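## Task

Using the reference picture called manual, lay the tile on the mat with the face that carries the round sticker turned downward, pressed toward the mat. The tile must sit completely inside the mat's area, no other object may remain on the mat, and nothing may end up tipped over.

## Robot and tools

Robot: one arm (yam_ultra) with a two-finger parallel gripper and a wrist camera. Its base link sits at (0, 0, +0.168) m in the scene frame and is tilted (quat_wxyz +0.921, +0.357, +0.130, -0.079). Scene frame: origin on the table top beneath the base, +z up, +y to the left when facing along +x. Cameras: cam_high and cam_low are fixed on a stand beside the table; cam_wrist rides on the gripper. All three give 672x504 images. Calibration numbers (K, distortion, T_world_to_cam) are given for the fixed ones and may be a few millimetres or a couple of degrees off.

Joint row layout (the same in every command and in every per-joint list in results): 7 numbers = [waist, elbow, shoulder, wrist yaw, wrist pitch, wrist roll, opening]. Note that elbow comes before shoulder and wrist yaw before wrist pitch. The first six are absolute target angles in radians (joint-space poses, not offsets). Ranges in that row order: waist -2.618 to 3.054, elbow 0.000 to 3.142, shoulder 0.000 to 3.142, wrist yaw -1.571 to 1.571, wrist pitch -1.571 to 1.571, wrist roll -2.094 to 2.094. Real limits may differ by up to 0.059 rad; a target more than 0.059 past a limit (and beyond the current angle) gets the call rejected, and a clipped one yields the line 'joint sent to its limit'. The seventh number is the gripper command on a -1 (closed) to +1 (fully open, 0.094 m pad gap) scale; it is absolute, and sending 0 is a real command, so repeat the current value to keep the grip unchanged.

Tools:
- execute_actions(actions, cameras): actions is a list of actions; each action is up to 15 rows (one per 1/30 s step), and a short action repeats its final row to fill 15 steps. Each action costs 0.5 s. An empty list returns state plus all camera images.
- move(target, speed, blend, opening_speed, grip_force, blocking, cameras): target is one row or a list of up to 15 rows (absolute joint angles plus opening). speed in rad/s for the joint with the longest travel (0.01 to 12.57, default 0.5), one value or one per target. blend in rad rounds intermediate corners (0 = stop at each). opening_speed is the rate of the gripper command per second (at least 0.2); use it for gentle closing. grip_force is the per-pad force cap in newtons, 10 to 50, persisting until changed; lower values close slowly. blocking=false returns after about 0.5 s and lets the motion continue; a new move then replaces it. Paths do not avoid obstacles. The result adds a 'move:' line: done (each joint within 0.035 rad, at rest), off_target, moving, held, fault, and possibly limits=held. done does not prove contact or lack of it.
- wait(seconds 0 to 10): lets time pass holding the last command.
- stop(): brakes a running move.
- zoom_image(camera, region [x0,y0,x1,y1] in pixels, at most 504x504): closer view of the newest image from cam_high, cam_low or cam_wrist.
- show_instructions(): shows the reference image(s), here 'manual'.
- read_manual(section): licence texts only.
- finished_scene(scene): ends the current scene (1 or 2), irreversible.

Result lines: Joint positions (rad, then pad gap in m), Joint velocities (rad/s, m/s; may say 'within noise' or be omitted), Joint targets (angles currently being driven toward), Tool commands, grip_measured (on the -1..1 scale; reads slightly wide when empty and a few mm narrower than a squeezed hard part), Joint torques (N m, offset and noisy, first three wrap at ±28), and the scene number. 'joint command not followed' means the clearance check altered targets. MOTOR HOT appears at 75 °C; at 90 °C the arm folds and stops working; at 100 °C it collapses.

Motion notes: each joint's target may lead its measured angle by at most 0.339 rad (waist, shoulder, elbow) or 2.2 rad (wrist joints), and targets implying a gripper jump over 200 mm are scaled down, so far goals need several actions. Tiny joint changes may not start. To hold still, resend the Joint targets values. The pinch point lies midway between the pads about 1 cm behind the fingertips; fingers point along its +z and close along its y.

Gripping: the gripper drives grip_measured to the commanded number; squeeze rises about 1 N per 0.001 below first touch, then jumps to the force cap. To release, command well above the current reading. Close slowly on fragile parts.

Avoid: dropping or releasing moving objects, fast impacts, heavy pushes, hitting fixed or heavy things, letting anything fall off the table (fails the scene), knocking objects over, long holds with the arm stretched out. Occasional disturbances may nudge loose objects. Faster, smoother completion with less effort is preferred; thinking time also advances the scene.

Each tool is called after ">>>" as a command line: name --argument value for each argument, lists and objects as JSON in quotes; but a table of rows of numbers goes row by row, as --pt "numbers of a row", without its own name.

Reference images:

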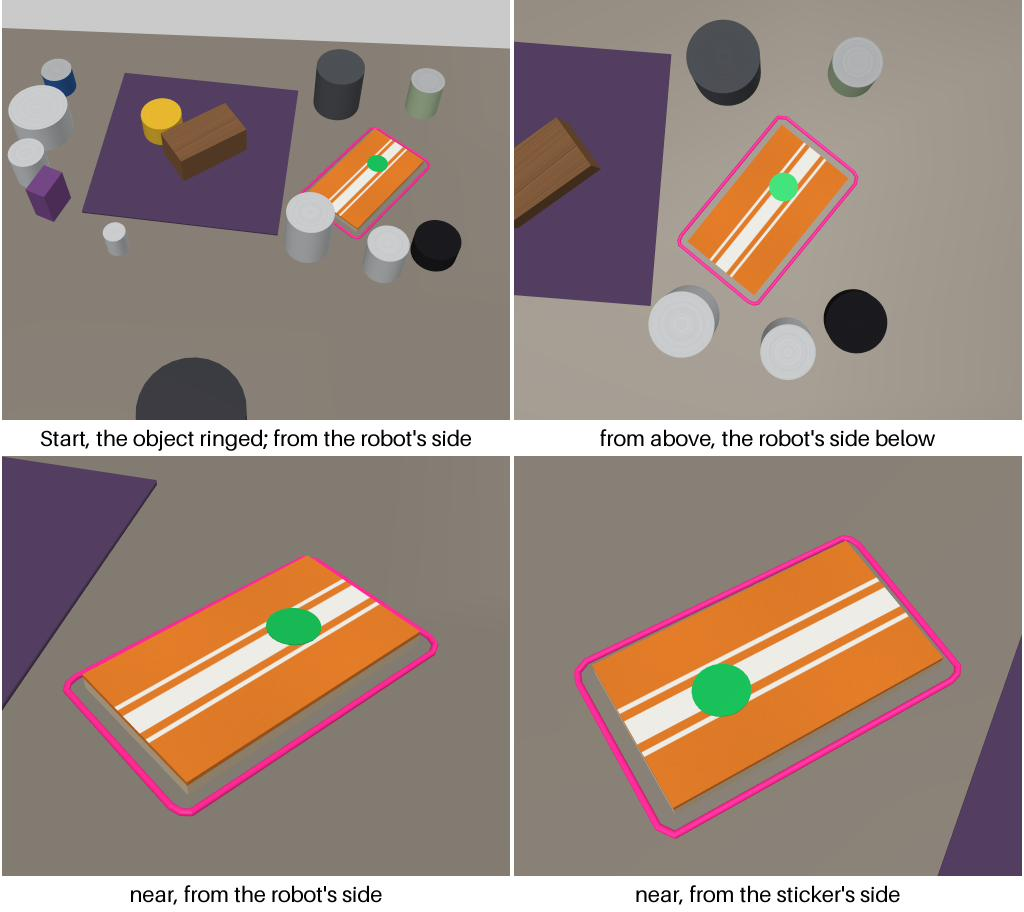

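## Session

>>> execute_actions --actions '[]'

>>> zoom_image --camera "cam_high" --region '[200, 150, 420, 400]'

>>> zoom_image --camera "cam_low" --region '[230, 230, 490, 400]'

Scene clock: 0.00 s.
grip_measured=+1.000
Joint names: [waist, elbow, shoulder, wrist yaw, wrist pitch, wrist roll]
Joint positions: [1.264 1.689 2.584 0.518 -1.466 1.306 0.094]
Joint velocities: within noise
Joint torques (N m): no reading
Heat: 27 °C.
Joint targets: [1.273 1.693 2.580 0.524 -1.467 1.307]
Tool commands: gripper/opening=+1.0

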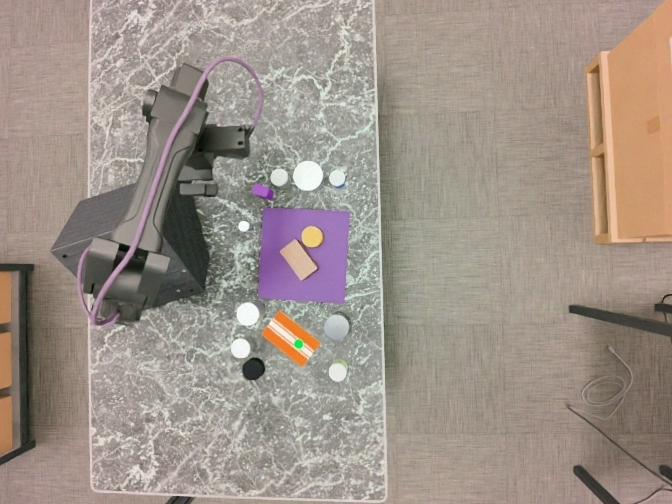

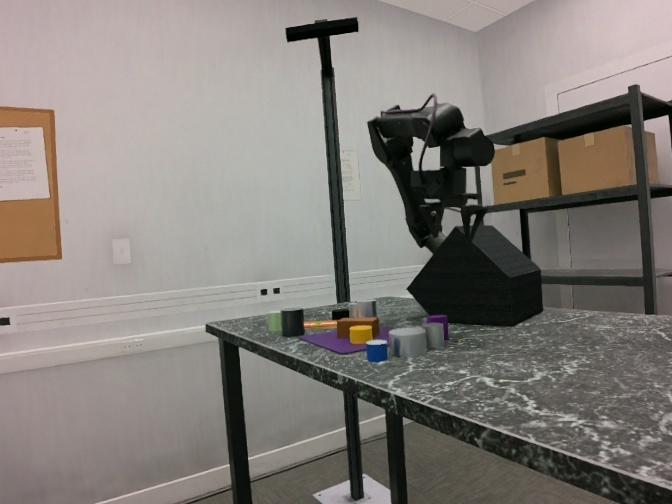

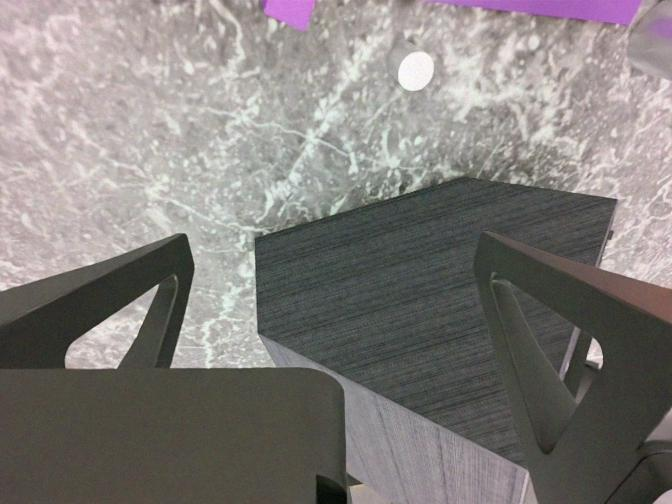

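Scaled by 2.016 from the camera's 672x504 image, which has a finer 960x720 frame.

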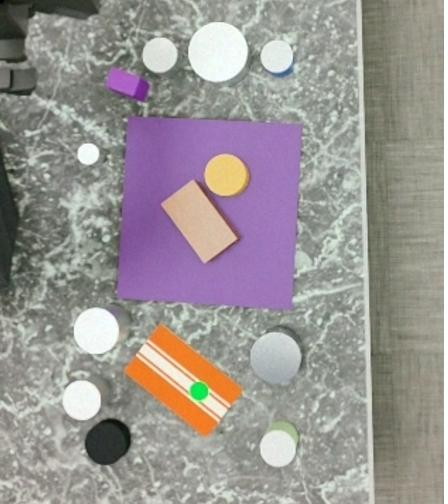

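Scaled by 1.938 from the camera's 672x504 image, which has a finer 960x720 frame.

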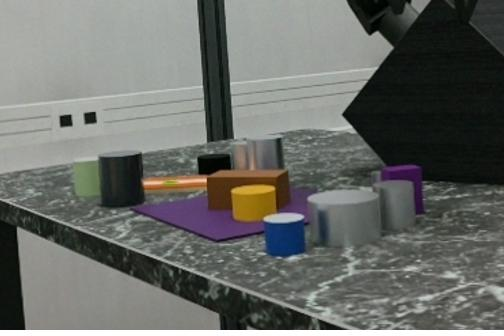

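>>> move --pt "0.8 1.55 2.1 0.7 -1.2 1.3 1" --pt "0.555 1.325 2.095 0.772 -0.918 1.334 1" --pt "0.36 1.178 2.212 0.776 -0.459 1.061 1" --pt "0.36 1.178 2.212 0.776 -0.459 1.061 -0.2" --speed '[1,0.8,0.5,0.5]' --blend '[0.1,0.02,0,0]' --grip_force 25 --opening_speed 2 --cameras '["all"]'

Scene clock: 36.43 s.
grip_measured=+0.054
Joint names: [waist, elbow, shoulder, wrist yaw, wrist pitch, wrist roll]
Joint positions: [0.363 1.185 2.192 0.766 -0.473 1.072 0.05]
Joint torques (N m): [6.38 3 -6.28 0.1 0.3 -0.13]
Heat: 28 °C.
Joint targets: [0.360 1.178 2.212 0.776 -0.459 1.061]
grip_force (N): 25
move: done

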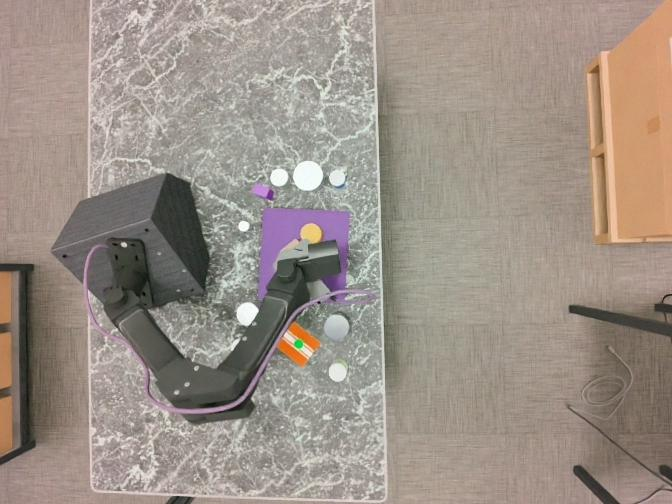

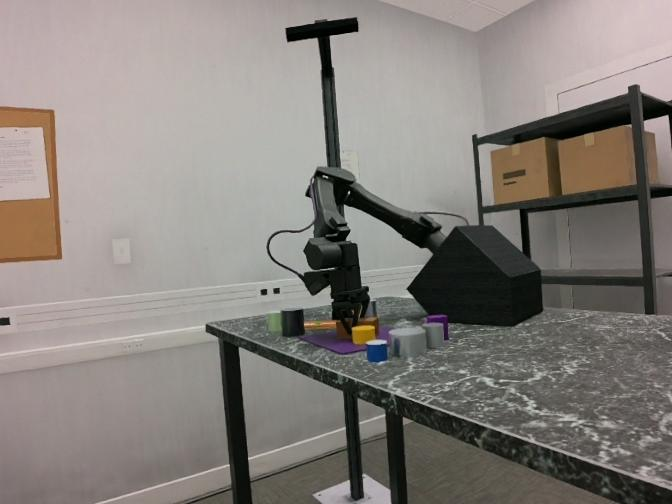

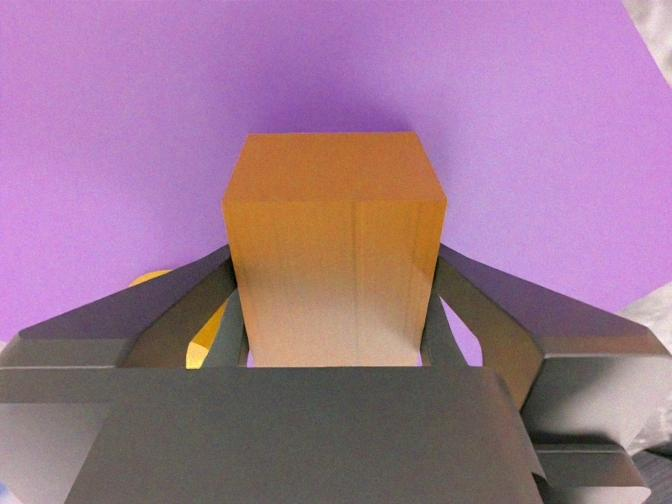

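>>> move --pt "0.555 1.325 2.095 0.772 -0.918 1.334 -0.3" --pt "-0.3 1.4 1.4 0.45 -0.95 1.2 -0.3" --pt "-0.711 1.35 1.3 0.3 -0.82 1.06 -0.3" --pt "-0.711 1.27 1.509 0.294 -0.6 1.06 -0.3" --pt "-0.711 1.27 1.509 0.294 -0.6 1.06 0.8" --pt "-0.711 1.35 1.3 0.3 -0.82 1.06 0.8" --speed '[0.6,1.1,0.8,0.4,0.5,0.6]' --blend '[0.05,0.1,0.02,0,0,0]' --opening_speed 2 --cameras '["cam_high"]'

>>> move --pt "-0.3 1.4 1.4 0.45 -0.95 0.6 1" --pt "0.637 1.577 2.25 0.763 -0.983 0 1" --pt "0.465 1.437 2.447 0.779 -0.569 0 1" --pt "0.465 1.437 2.447 0.779 -0.569 0 -0.2" --speed '[0.9,1.1,0.5,0.5]' --blend '[0.1,0.03,0,0]' --opening_speed 2 --cameras '["all"]'

Scene clock: 44.43 s.
grip_measured=+0.798
Joint names: [waist, elbow, shoulder, wrist yaw, wrist pitch, wrist roll]
Joint positions: [-0.71 1.346 1.307 0.295 -0.799 1.071 0.084]
Joint torques (N m): [1.14 6.42 -11.03 0.05 0.09 -0.12]
Heat: 28 °C.
Joint targets: [-0.711 1.350 1.300 0.300 -0.820 1.060]
grip_force (N): 25
move: done
Images, in order (width x height): cam_high 672x504.

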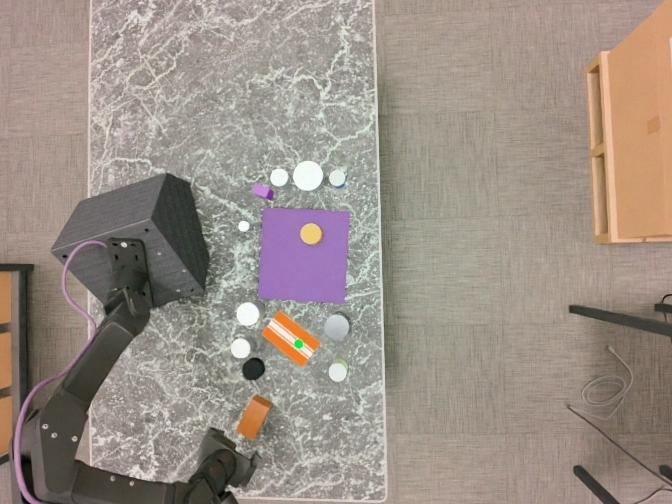

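Scene clock: 50.67 s.
grip_measured=+0.064
Joint names: [waist, elbow, shoulder, wrist yaw, wrist pitch, wrist roll]
Joint positions: [0.466 1.443 2.429 0.771 -0.585 0.011 0.05]
Joint torques (N m): [7.5 3.52 -7.53 0.07 0.34 -0.13]
Heat: 28 °C.
Joint targets: [0.465 1.437 2.447 0.779 -0.569 0.000]
grip_force (N): 25
move: done

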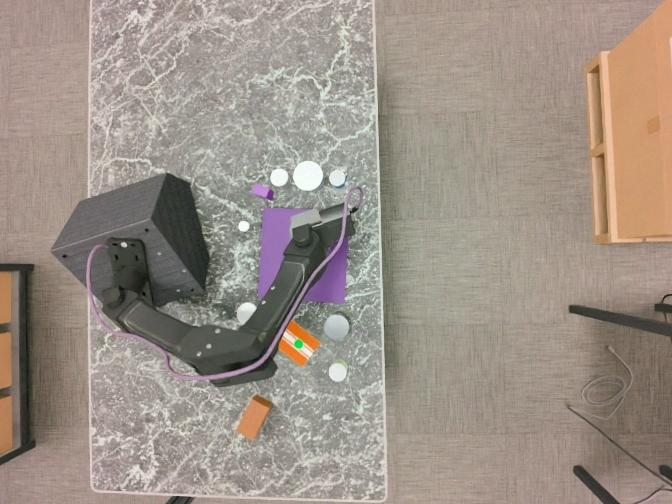

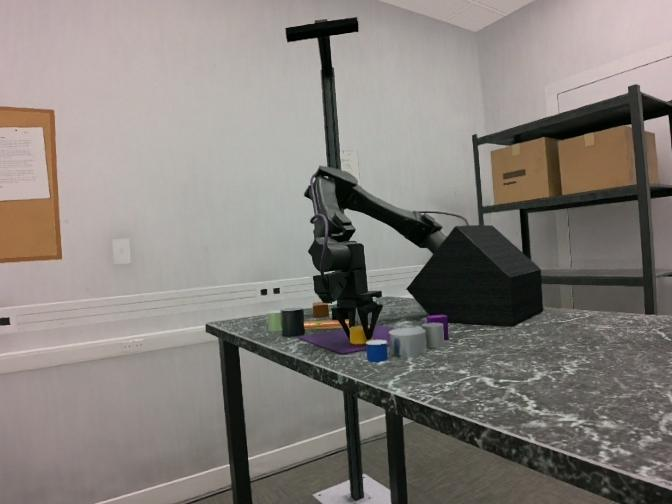

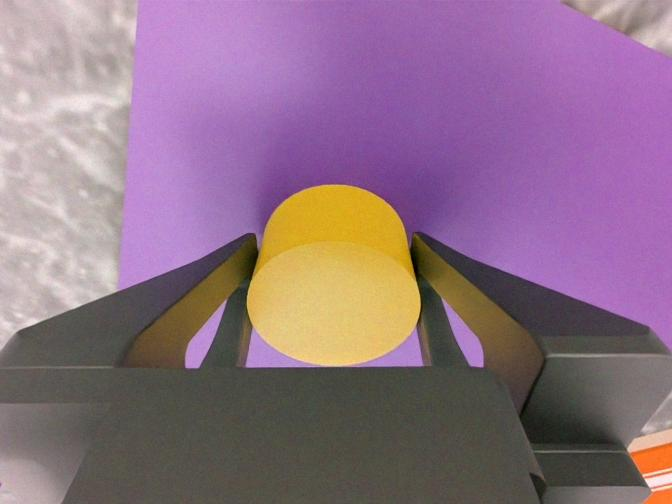

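>>> move --pt "0.637 1.577 2.3 0.763 -0.983 0 -0.3" --pt "-0.3 1.4 1.4 0.45 -0.95 0 -0.3" --pt "-1.058 1.25 1.13 0.055 -0.78 0 -0.3" --pt "-1.058 1.121 1.396 0.055 -0.518 0 -0.3" --pt "-1.058 1.121 1.396 0.055 -0.518 0 0.8" --pt "-1.058 1.25 1.13 0.055 -0.78 0 0.8" --speed '[0.6,1.2,1.0,0.4,0.5,0.7]' --blend '[0.05,0.1,0.02,0,0,0]' --opening_speed 2

>>> move --pt "0.162 1.22 1.59 0.743 -0.941 0.566 1" --pt "-0.089 1.043 1.764 0.654 -0.386 0.257 1" --speed '[1.0,0.4]' --opening_speed 2 --blend '[0,0]' --cameras '["all"]'

>>> zoom_image --camera "cam_low" --region '[250, 240, 400, 370]'

Scene clock: 58.23 s.
grip_measured=+0.798
Joint names: [waist, elbow, shoulder, wrist yaw, wrist pitch, wrist roll]
Joint positions: [-1.053 1.249 1.132 0.062 -0.762 0.009 0.084]
Joint torques (N m): [-0.25 6.67 -9.94 -0.1 0.3 -0.11]
Heat: 28 °C.
Joint targets: [-1.058 1.250 1.130 0.055 -0.780 0.000]
grip_force (N): 25
move: done

Scene clock: 62.47 s.
grip_measured=+0.998
Joint names: [waist, elbow, shoulder, wrist yaw, wrist pitch, wrist roll]
Joint positions: [-0.085 1.05 1.743 0.66 -0.403 0.269 0.094]
Joint torques (N m): [4.12 3.12 -6.48 -0.08 0.37 -0.12]
Heat: 28 °C.
Joint targets: [-0.089 1.043 1.764 0.654 -0.386 0.257]
grip_force (N): 25
move: done

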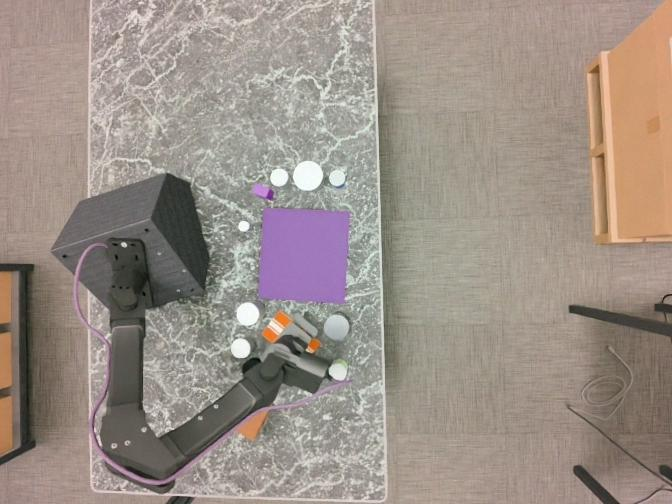

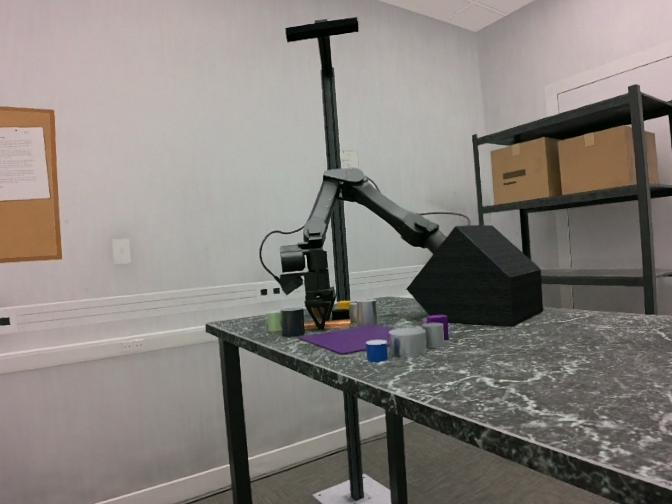

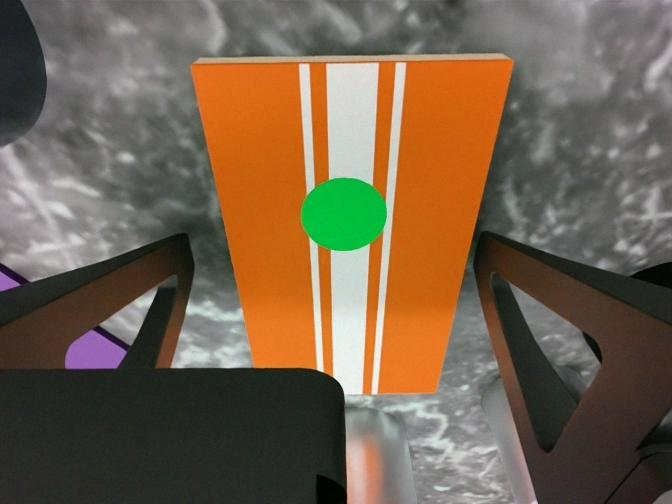

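Scaled by 3.360 from the camera's 672x504 image, which has a finer 960x720 frame.

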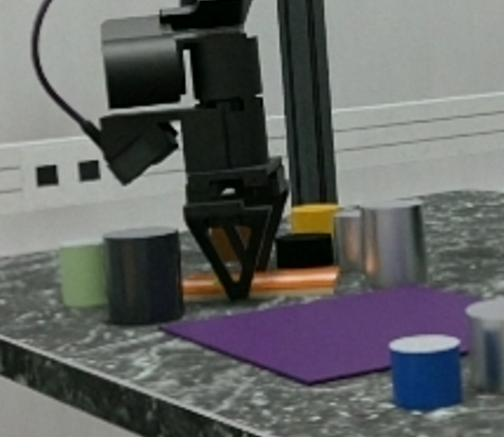

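>>> move --pt "-0.089 1.043 1.764 0.654 -0.386 0.257 1" --pt "-0.089 1.043 1.764 0.654 -0.386 0.257 0.45" --pt "0.162 1.22 1.59 0.743 -0.941 0.566 0.45" --pt "0.222 1.81 1.97 0.755 -1.16 1.91 0.45" --pt "0.146 1.71 2.035 0.738 -0.971 1.81 0.45" --speed '[0.3,0.4,0.6,0.9,0.3]' --blend '[0,0,0.03,0,0]' --grip_force 40 --cameras '["all"]'

>>> zoom_image --camera "cam_low" --region '[250, 240, 400, 370]'

>>> zoom_image --camera "cam_high" --region '[230, 270, 380, 400]'

Scene clock: 73.40 s.
grip_measured=+0.576
Joint names: [waist, elbow, shoulder, wrist yaw, wrist pitch, wrist roll]
Joint positions: [0.144 1.716 2.019 0.74 -0.982 1.822 0.074]
Joint torques (N m): [6.64 4.46 -8.44 -0.04 0.25 -0.12]
Heat: 28 °C.
Joint targets: [0.146 1.710 2.035 0.738 -0.971 1.810]
grip_force (N): 40
move: done

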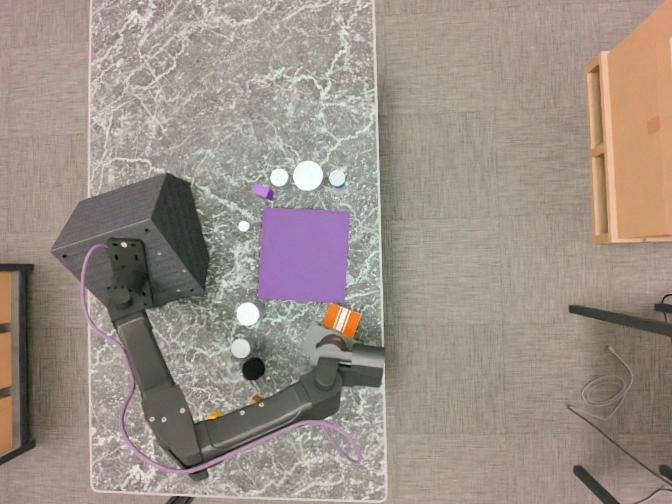

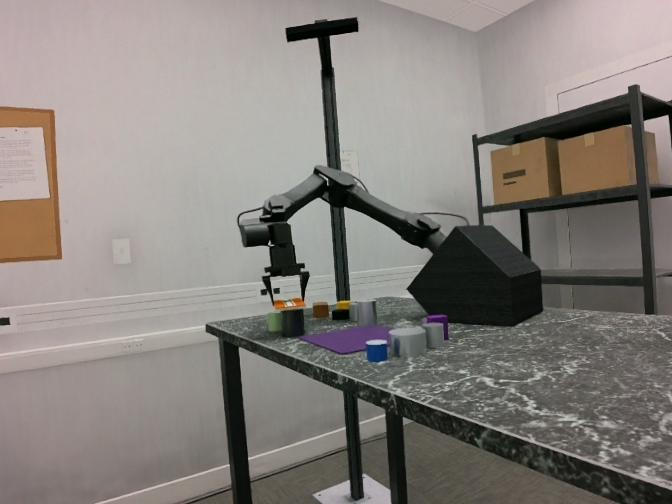

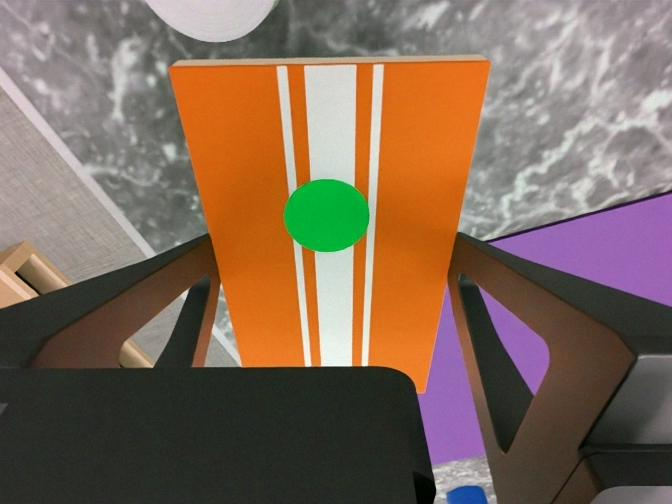

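Scaled by 3.360 from the camera's 672x504 image, which has a finer 960x720 frame.

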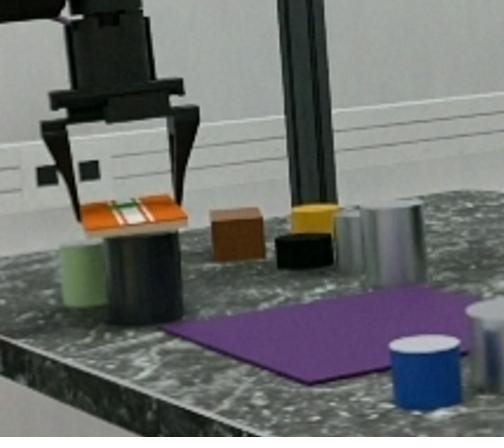

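Scaled by 3.360 from the camera's 672x504 image, which has a finer 960x720 frame.

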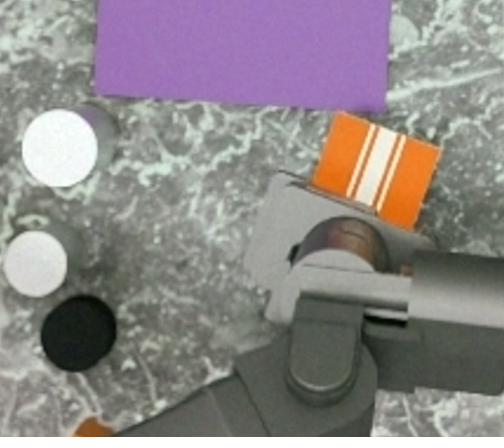

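>>> move --target '[0.121,1.676,2.042,0.732,-0.908,1.78,0.45]' --speed 0.08 --cameras '["cam_low"]'

>>> zoom_image --camera "cam_low" --region '[250, 280, 330, 350]'

Scene clock: 76.20 s.
grip_measured=+0.576
Joint names: [waist, elbow, shoulder, wrist yaw, wrist pitch, wrist roll]
Joint positions: [0.131 1.691 2.019 0.732 -0.924 1.791 0.074]
Joint torques (N m): [5.68 3.78 -7.92 -0.03 0.34 -0.07]
Heat: 28 °C.
Joint targets: [0.121 1.676 2.042 0.732 -0.908 1.780]
grip_force (N): 40
move: done
Images, in order (width x height): cam_low 672x504.

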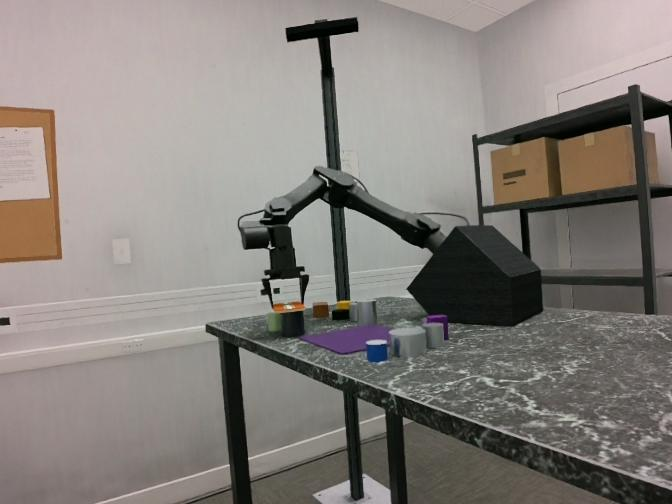

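Scaled by 6.300 from the camera's 672x504 image, which has a finer 960x720 frame.

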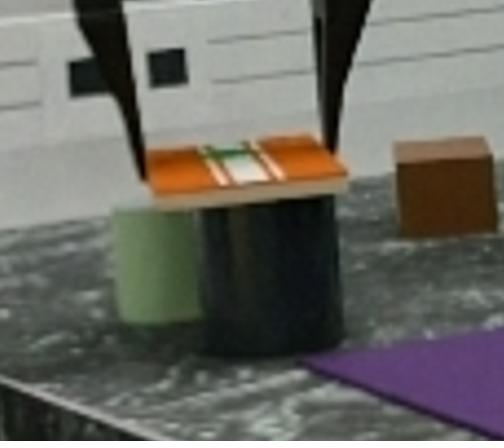

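>>> move --target '[0.111,1.662,2.053,0.73,-0.883,1.768,0.45]' --speed 0.06 --cameras '["cam_low"]'

>>> zoom_image --camera "cam_low" --region '[250, 280, 330, 350]'

Scene clock: 80.37 s.
grip_measured=+0.576
Joint names: [waist, elbow, shoulder, wrist yaw, wrist pitch, wrist roll]
Joint positions: [0.129 1.685 2.019 0.73 -0.914 1.78 0.074]
Joint torques (N m): [5.05 3.14 -7.02 -0.02 0.53 -0.13]
Heat: 28 °C.
Joint targets: [0.111 1.662 2.053 0.730 -0.883 1.768]
grip_force (N): 40
move: done
Images, in order (width x height): cam_low 672x504.

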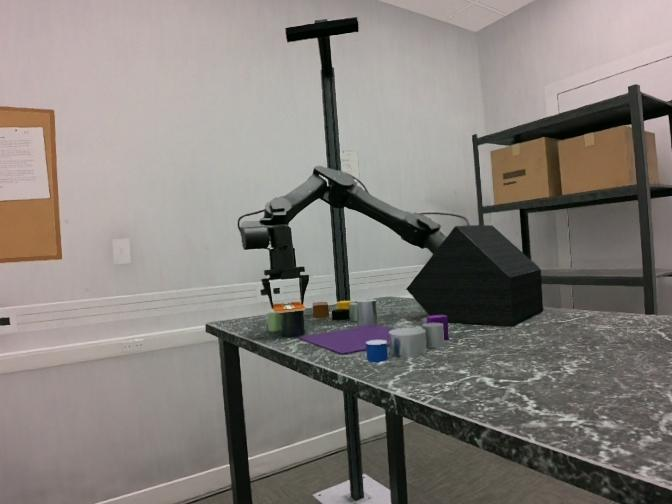

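Scaled by 6.300 from the camera's 672x504 image, which has a finer 960x720 frame.

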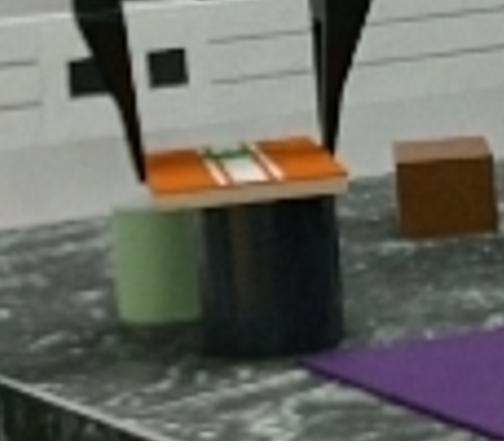

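>>> move --pt "0.126 1.683 2.035 0.732 -0.91 1.78 0.45" --pt "0.126 1.683 2.035 0.732 -0.91 1.78 1" --pt "0.222 1.81 1.95 0.755 -1.16 1.91 1" --pt "-0.4 2.1 1.75 -0.6 -1.4 -0.6 -0.36" --pt "-0.561 2.305 2.281 -0.749 -1.58 -0.688 -0.36" --speed '[0.1,0.3,0.4,1.0,0.4]' --opening_speed 1 --cameras '["all"]'

>>> zoom_image --camera "cam_high" --region '[230, 270, 380, 400]'

>>> zoom_image --camera "cam_low" --region '[240, 260, 340, 350]'

Scene clock: 93.73 s.
grip_measured=-0.358
Joint names: [waist, elbow, shoulder, wrist yaw, wrist pitch, wrist roll]
Joint positions: [-0.485 2.193 2.017 -0.661 -1.478 -0.631 0.03]
Joint torques (N m): [3.85 7.17 -11.78 -0.87 -0.72 -0.16]
Heat: 28 °C.
Joint targets: [-0.488 2.212 2.042 -0.682 -1.492 -0.648]
grip_force (N): 40
move: off_target (path cut at 10 s); path passed 4 of 5 targets; target 4's new numbers were sent with the shoulder 0.036 rad from that target; the shoulder is farthest, 0.264 rad from its target

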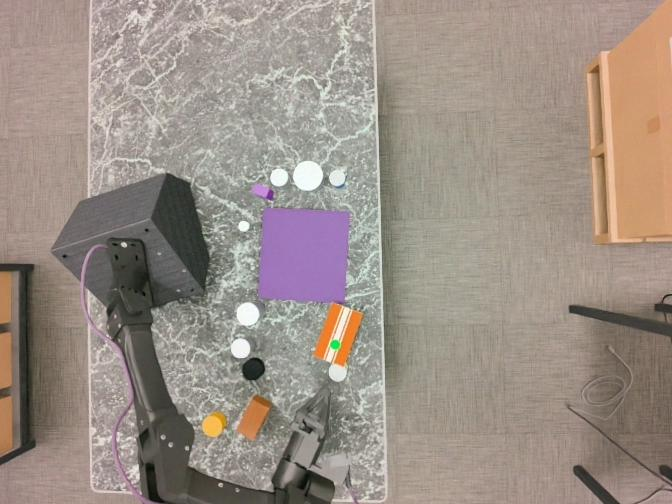

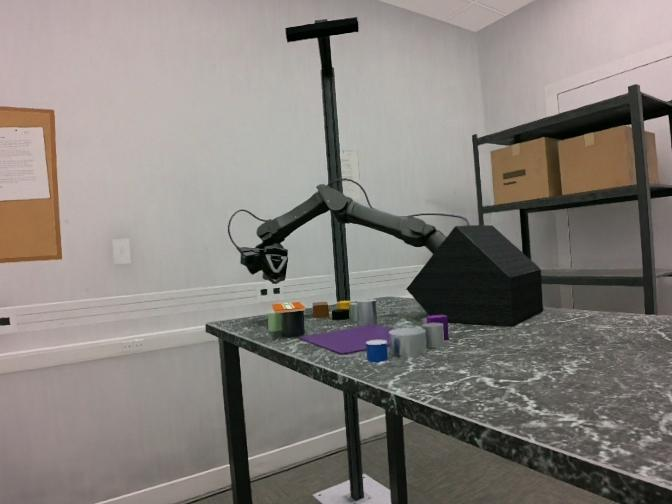

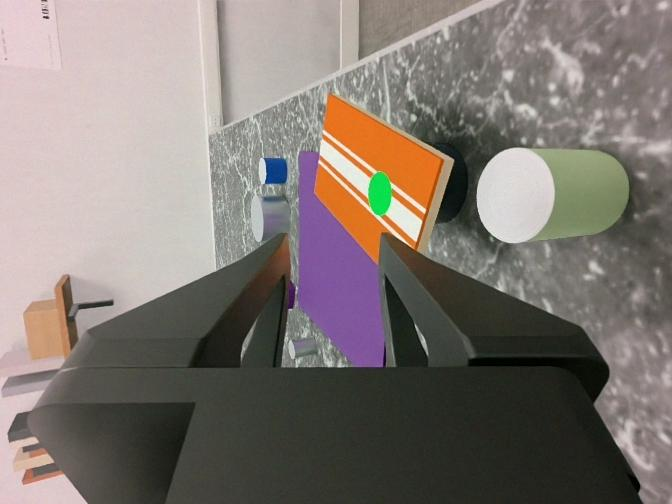

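Scaled by 3.360 from the camera's 672x504 image, which has a finer 960x720 frame.

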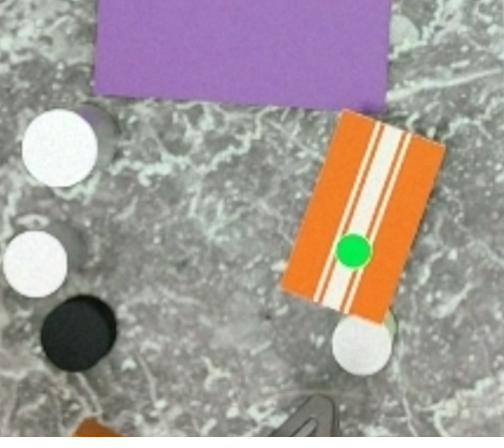

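Scaled by 5.040 from the camera's 672x504 image, which has a finer 960x720 frame.

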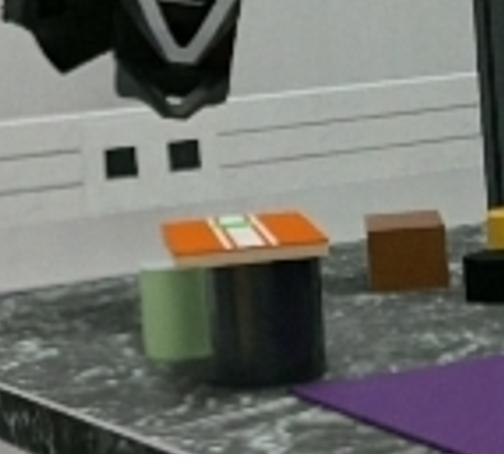

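>>> move --target '[-0.581,2.258,2.27,-0.75,-1.58,-0.7,-0.4]' --speed 0.4 --cameras '["cam_wrist","cam_low"]'

>>> zoom_image --camera "cam_low" --region '[240, 260, 340, 350]'

Scene clock: 99.43 s.
grip_measured=-0.398
Joint names: [waist, elbow, shoulder, wrist yaw, wrist pitch, wrist roll]
Joint positions: [-0.579 2.24 2.246 -0.731 -1.556 -0.682 0.028]
Joint torques (N m): [3.99 6.24 -11.95 -0.74 -1.18 -0.18]
Heat: 29 °C.
Joint targets: [-0.581 2.258 2.270 -0.750 -1.567 -0.700]
joint sent to its limit — the wrist pitch, lower limit.
grip_force (N): 40
move: done
Images, in order (width x height): cam_low 672x504, cam_wrist 672x504.

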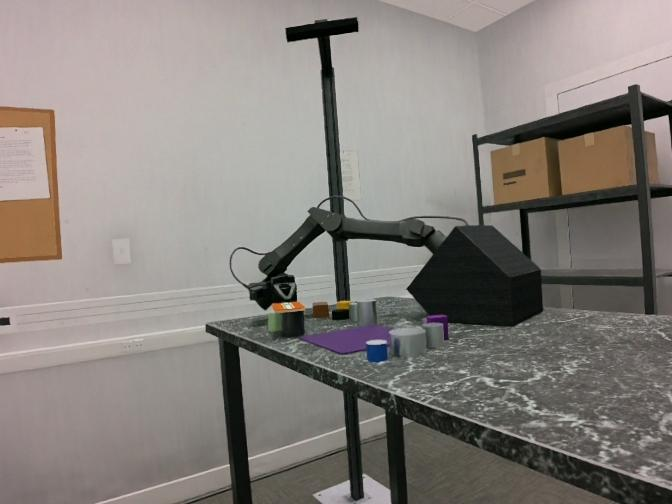

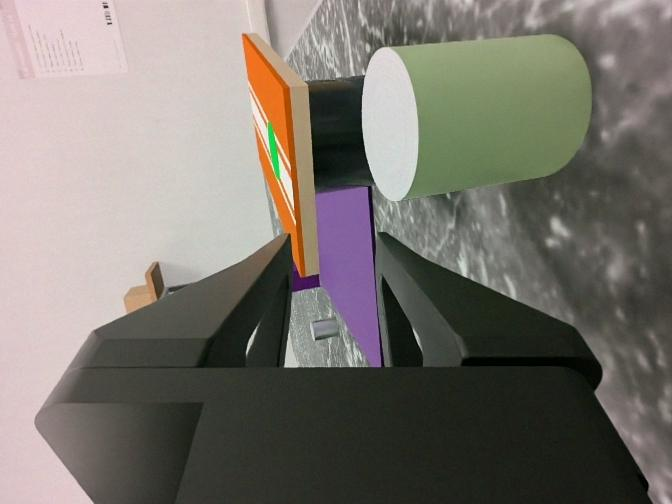

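Scaled by 5.040 from the camera's 672x504 image, which has a finer 960x720 frame.

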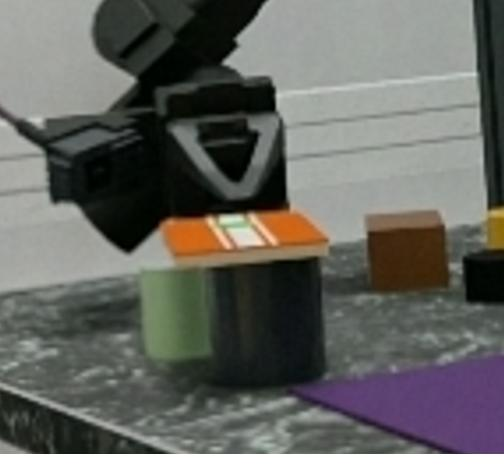

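>>> move --target '[-0.588,2.15,2.2,-0.76,-1.565,-0.71,-0.45]' --speed 0.3 --cameras '["cam_wrist"]'

Scene clock: 106.27 s.
grip_measured=-0.448
Joint names: [waist, elbow, shoulder, wrist yaw, wrist pitch, wrist roll]
Joint positions: [-0.582 2.159 2.242 -0.742 -1.558 -0.693 0.026]
Joint torques (N m): [3.64 3.81 -17.48 -0.72 -1.28 -0.2]
Heat: 29 °C.
Joint targets: [-0.588 2.150 2.200 -0.760 -1.565 -0.710]
grip_force (N): 40
move: off_target; the shoulder is farthest, 0.042 rad from its target
Images, in order (width x height): cam_wrist 672x504.

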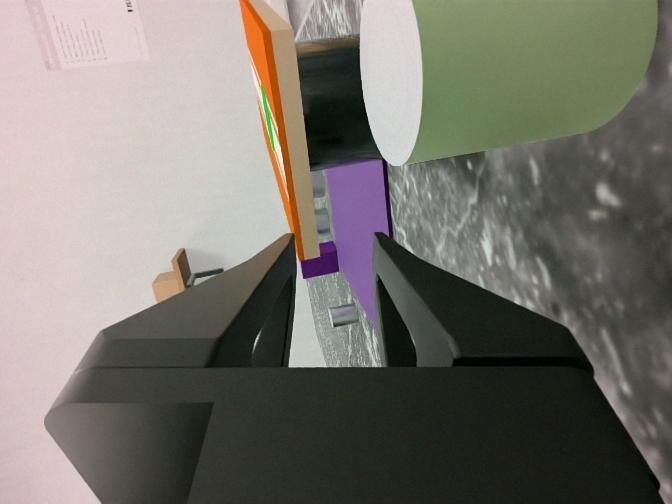

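>>> move --pt "-0.588 2.15 2.09 -0.76 -1.565 -0.71 -0.45" --pt "-0.588 2.15 2.19 -0.76 -1.565 -0.71 -0.45" --speed 0.3 --cameras '["cam_wrist"]'

Scene clock: 112.60 s.
grip_measured=-0.448
Joint names: [waist, elbow, shoulder, wrist yaw, wrist pitch, wrist roll]
Joint positions: [-0.582 2.159 2.164 -0.745 -1.558 -0.693 0.026]
Joint torques (N m): [3.48 4.15 -11.59 -0.72 -1.15 -0.19]
Heat: 31 °C.
Joint targets: [-0.588 2.150 2.190 -0.760 -1.565 -0.710]
grip_force (N): 40
move: done
Images, in order (width x height): cam_wrist 672x504.

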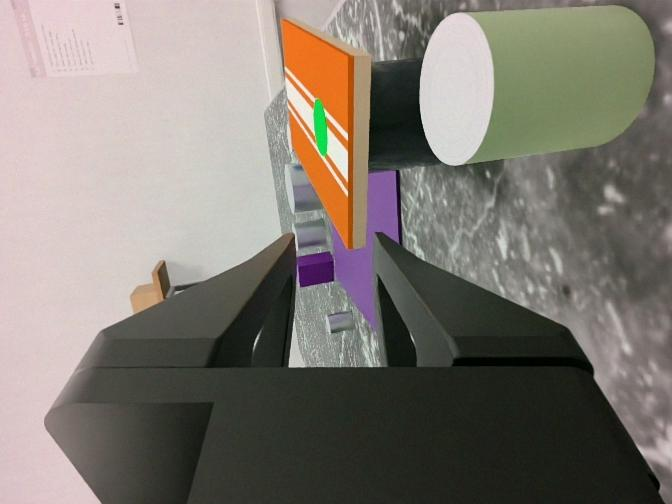

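>>> move --target '[-0.515,1.992,2.15,-0.755,-1.395,-0.62,-0.45]' --speed 0.12 --cameras '["cam_wrist","cam_low"]'

>>> zoom_image --camera "cam_low" --region '[240, 260, 340, 350]'

Scene clock: 118.70 s.
grip_measured=-0.448
Joint names: [waist, elbow, shoulder, wrist yaw, wrist pitch, wrist roll]
Joint positions: [-0.534 2.001 2.164 -0.745 -1.418 -0.626 0.026]
Joint torques (N m): [5.82 3.55 -14.37 -0.67 -0.82 0.08]
Heat: 32 °C.
Joint targets: [-0.515 1.992 2.150 -0.755 -1.395 -0.620]
grip_force (N): 40
move: done
Images, in order (width x height): cam_low 672x504, cam_wrist 672x504.

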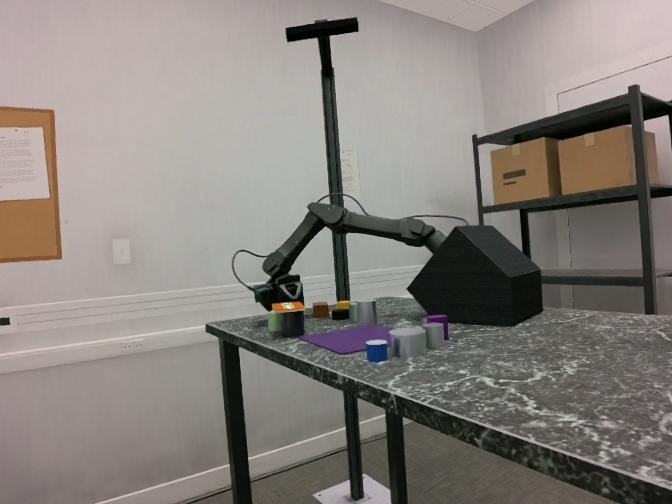

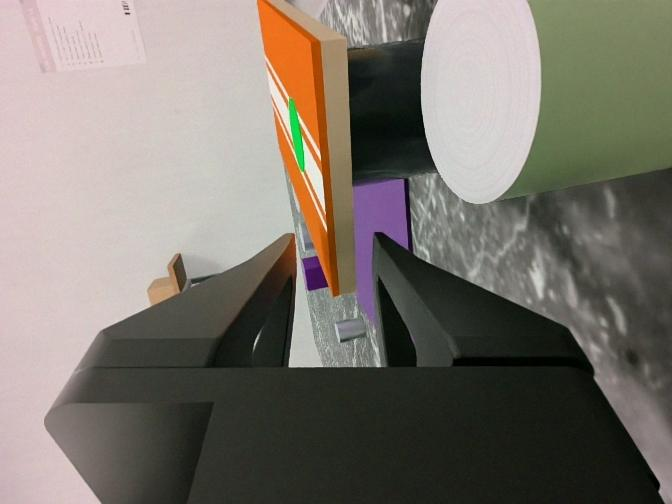

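Scaled by 5.040 from the camera's 672x504 image, which has a finer 960x720 frame.

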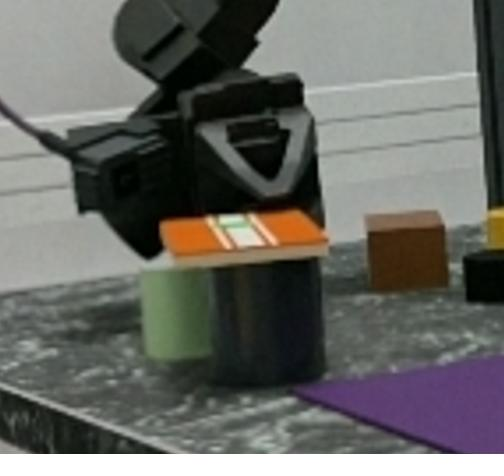

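>>> move --pt "-0.515 1.975 2.145 -0.755 -1.38 -0.615 -0.45" --pt "-0.515 1.975 2.145 -0.755 -1.38 -0.615 -1" --speed 0.1 --opening_speed 0.3 --cameras '["cam_wrist","cam_low"]'

>>> zoom_image --camera "cam_low" --region '[240, 260, 340, 350]'

Scene clock: 123.43 s.
grip_measured=-0.793
Joint names: [waist, elbow, shoulder, wrist yaw, wrist pitch, wrist roll]
Joint positions: [-0.531 1.985 2.164 -0.765 -1.402 -0.62 0.01]
Joint torques (N m): [5.65 3.49 -14.79 -0.44 -0.79 0.08]
Heat: 33 °C.
Joint targets: [-0.515 1.975 2.145 -0.755 -1.380 -0.615]
grip_force (N): 40
move: done
Images, in order (width x height): cam_low 672x504, cam_wrist 672x504.

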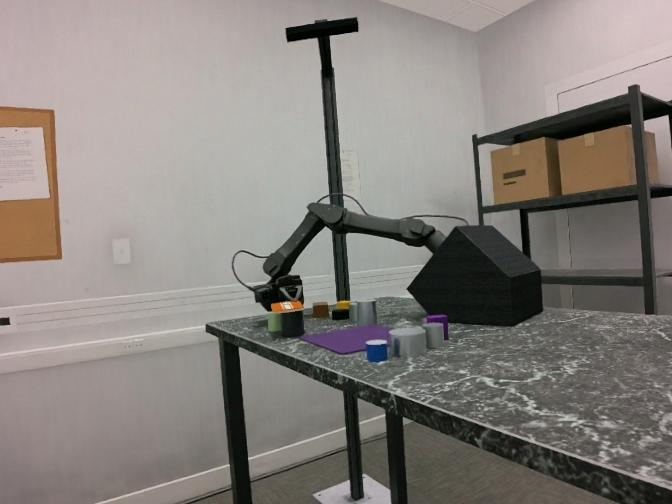

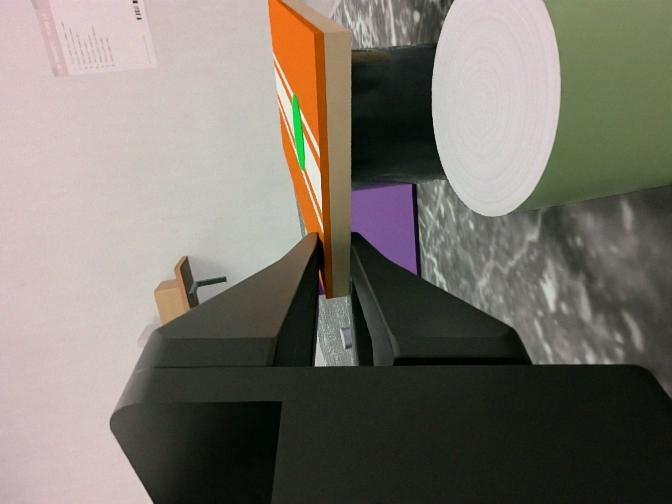

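Scaled by 5.040 from the camera's 672x504 image, which has a finer 960x720 frame.

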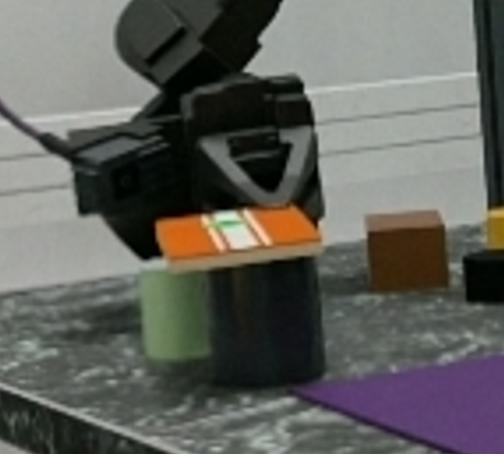

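>>> move --pt "-0.53 1.985 1.85 -0.755 -1.35 -0.615 -1" --pt "-0.4 1.6 1.35 -0.5 -1.0 -0.7 -1" --pt "0.15 1.1 1.35 0 -0.3 -1.2 -1" --pt "0.656 0.477 1.685 0.891 0.461 -1.795 -1" --speed '[0.25,0.6,0.8,0.8]' --blend '[0.05,0.1,0.1,0]' --grip_force 50 --cameras '["all"]'

>>> zoom_image --camera "cam_high" --region '[200, 180, 380, 330]'

Scene clock: 135.60 s.
grip_measured=-0.835
Joint names: [waist, elbow, shoulder, wrist yaw, wrist pitch, wrist roll]
Joint positions: [0.633 0.476 1.682 0.897 0.427 -1.79 0.008]
Joint torques (N m): [5.97 4.78 -3.4 -0.13 1.6 -0.03]
Heat: 34 °C.
Joint targets: [0.656 0.477 1.685 0.891 0.461 -1.795]
move: done

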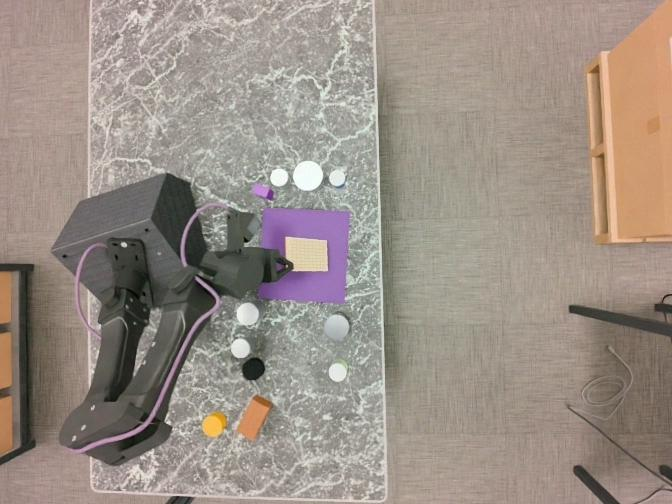

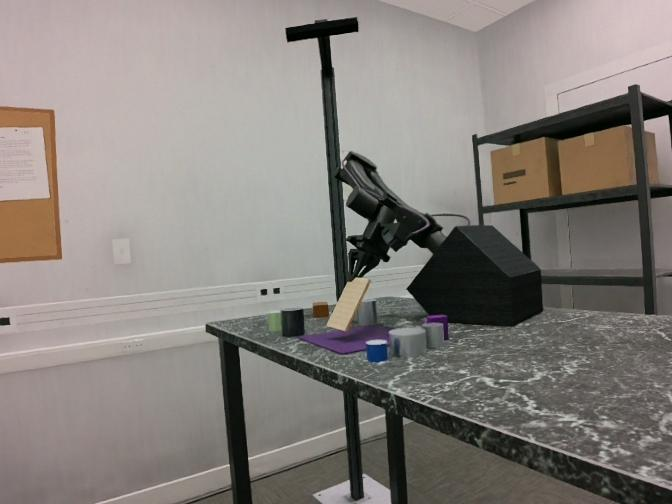

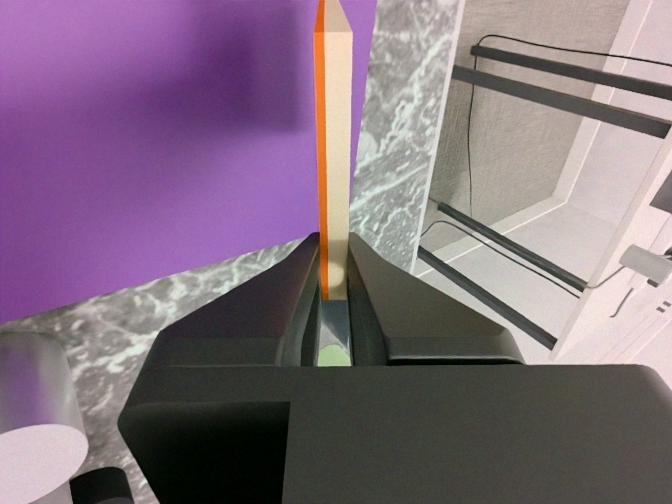

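Scaled by 2.800 from the camera's 672x504 image, which has a finer 960x720 frame.

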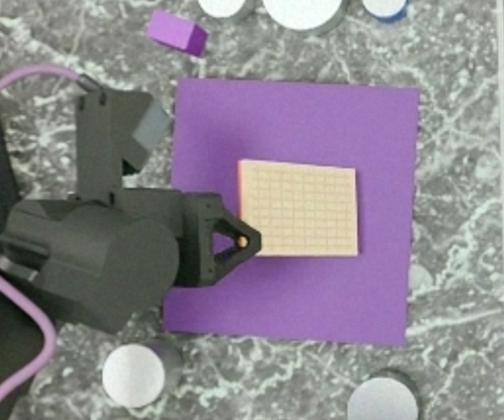

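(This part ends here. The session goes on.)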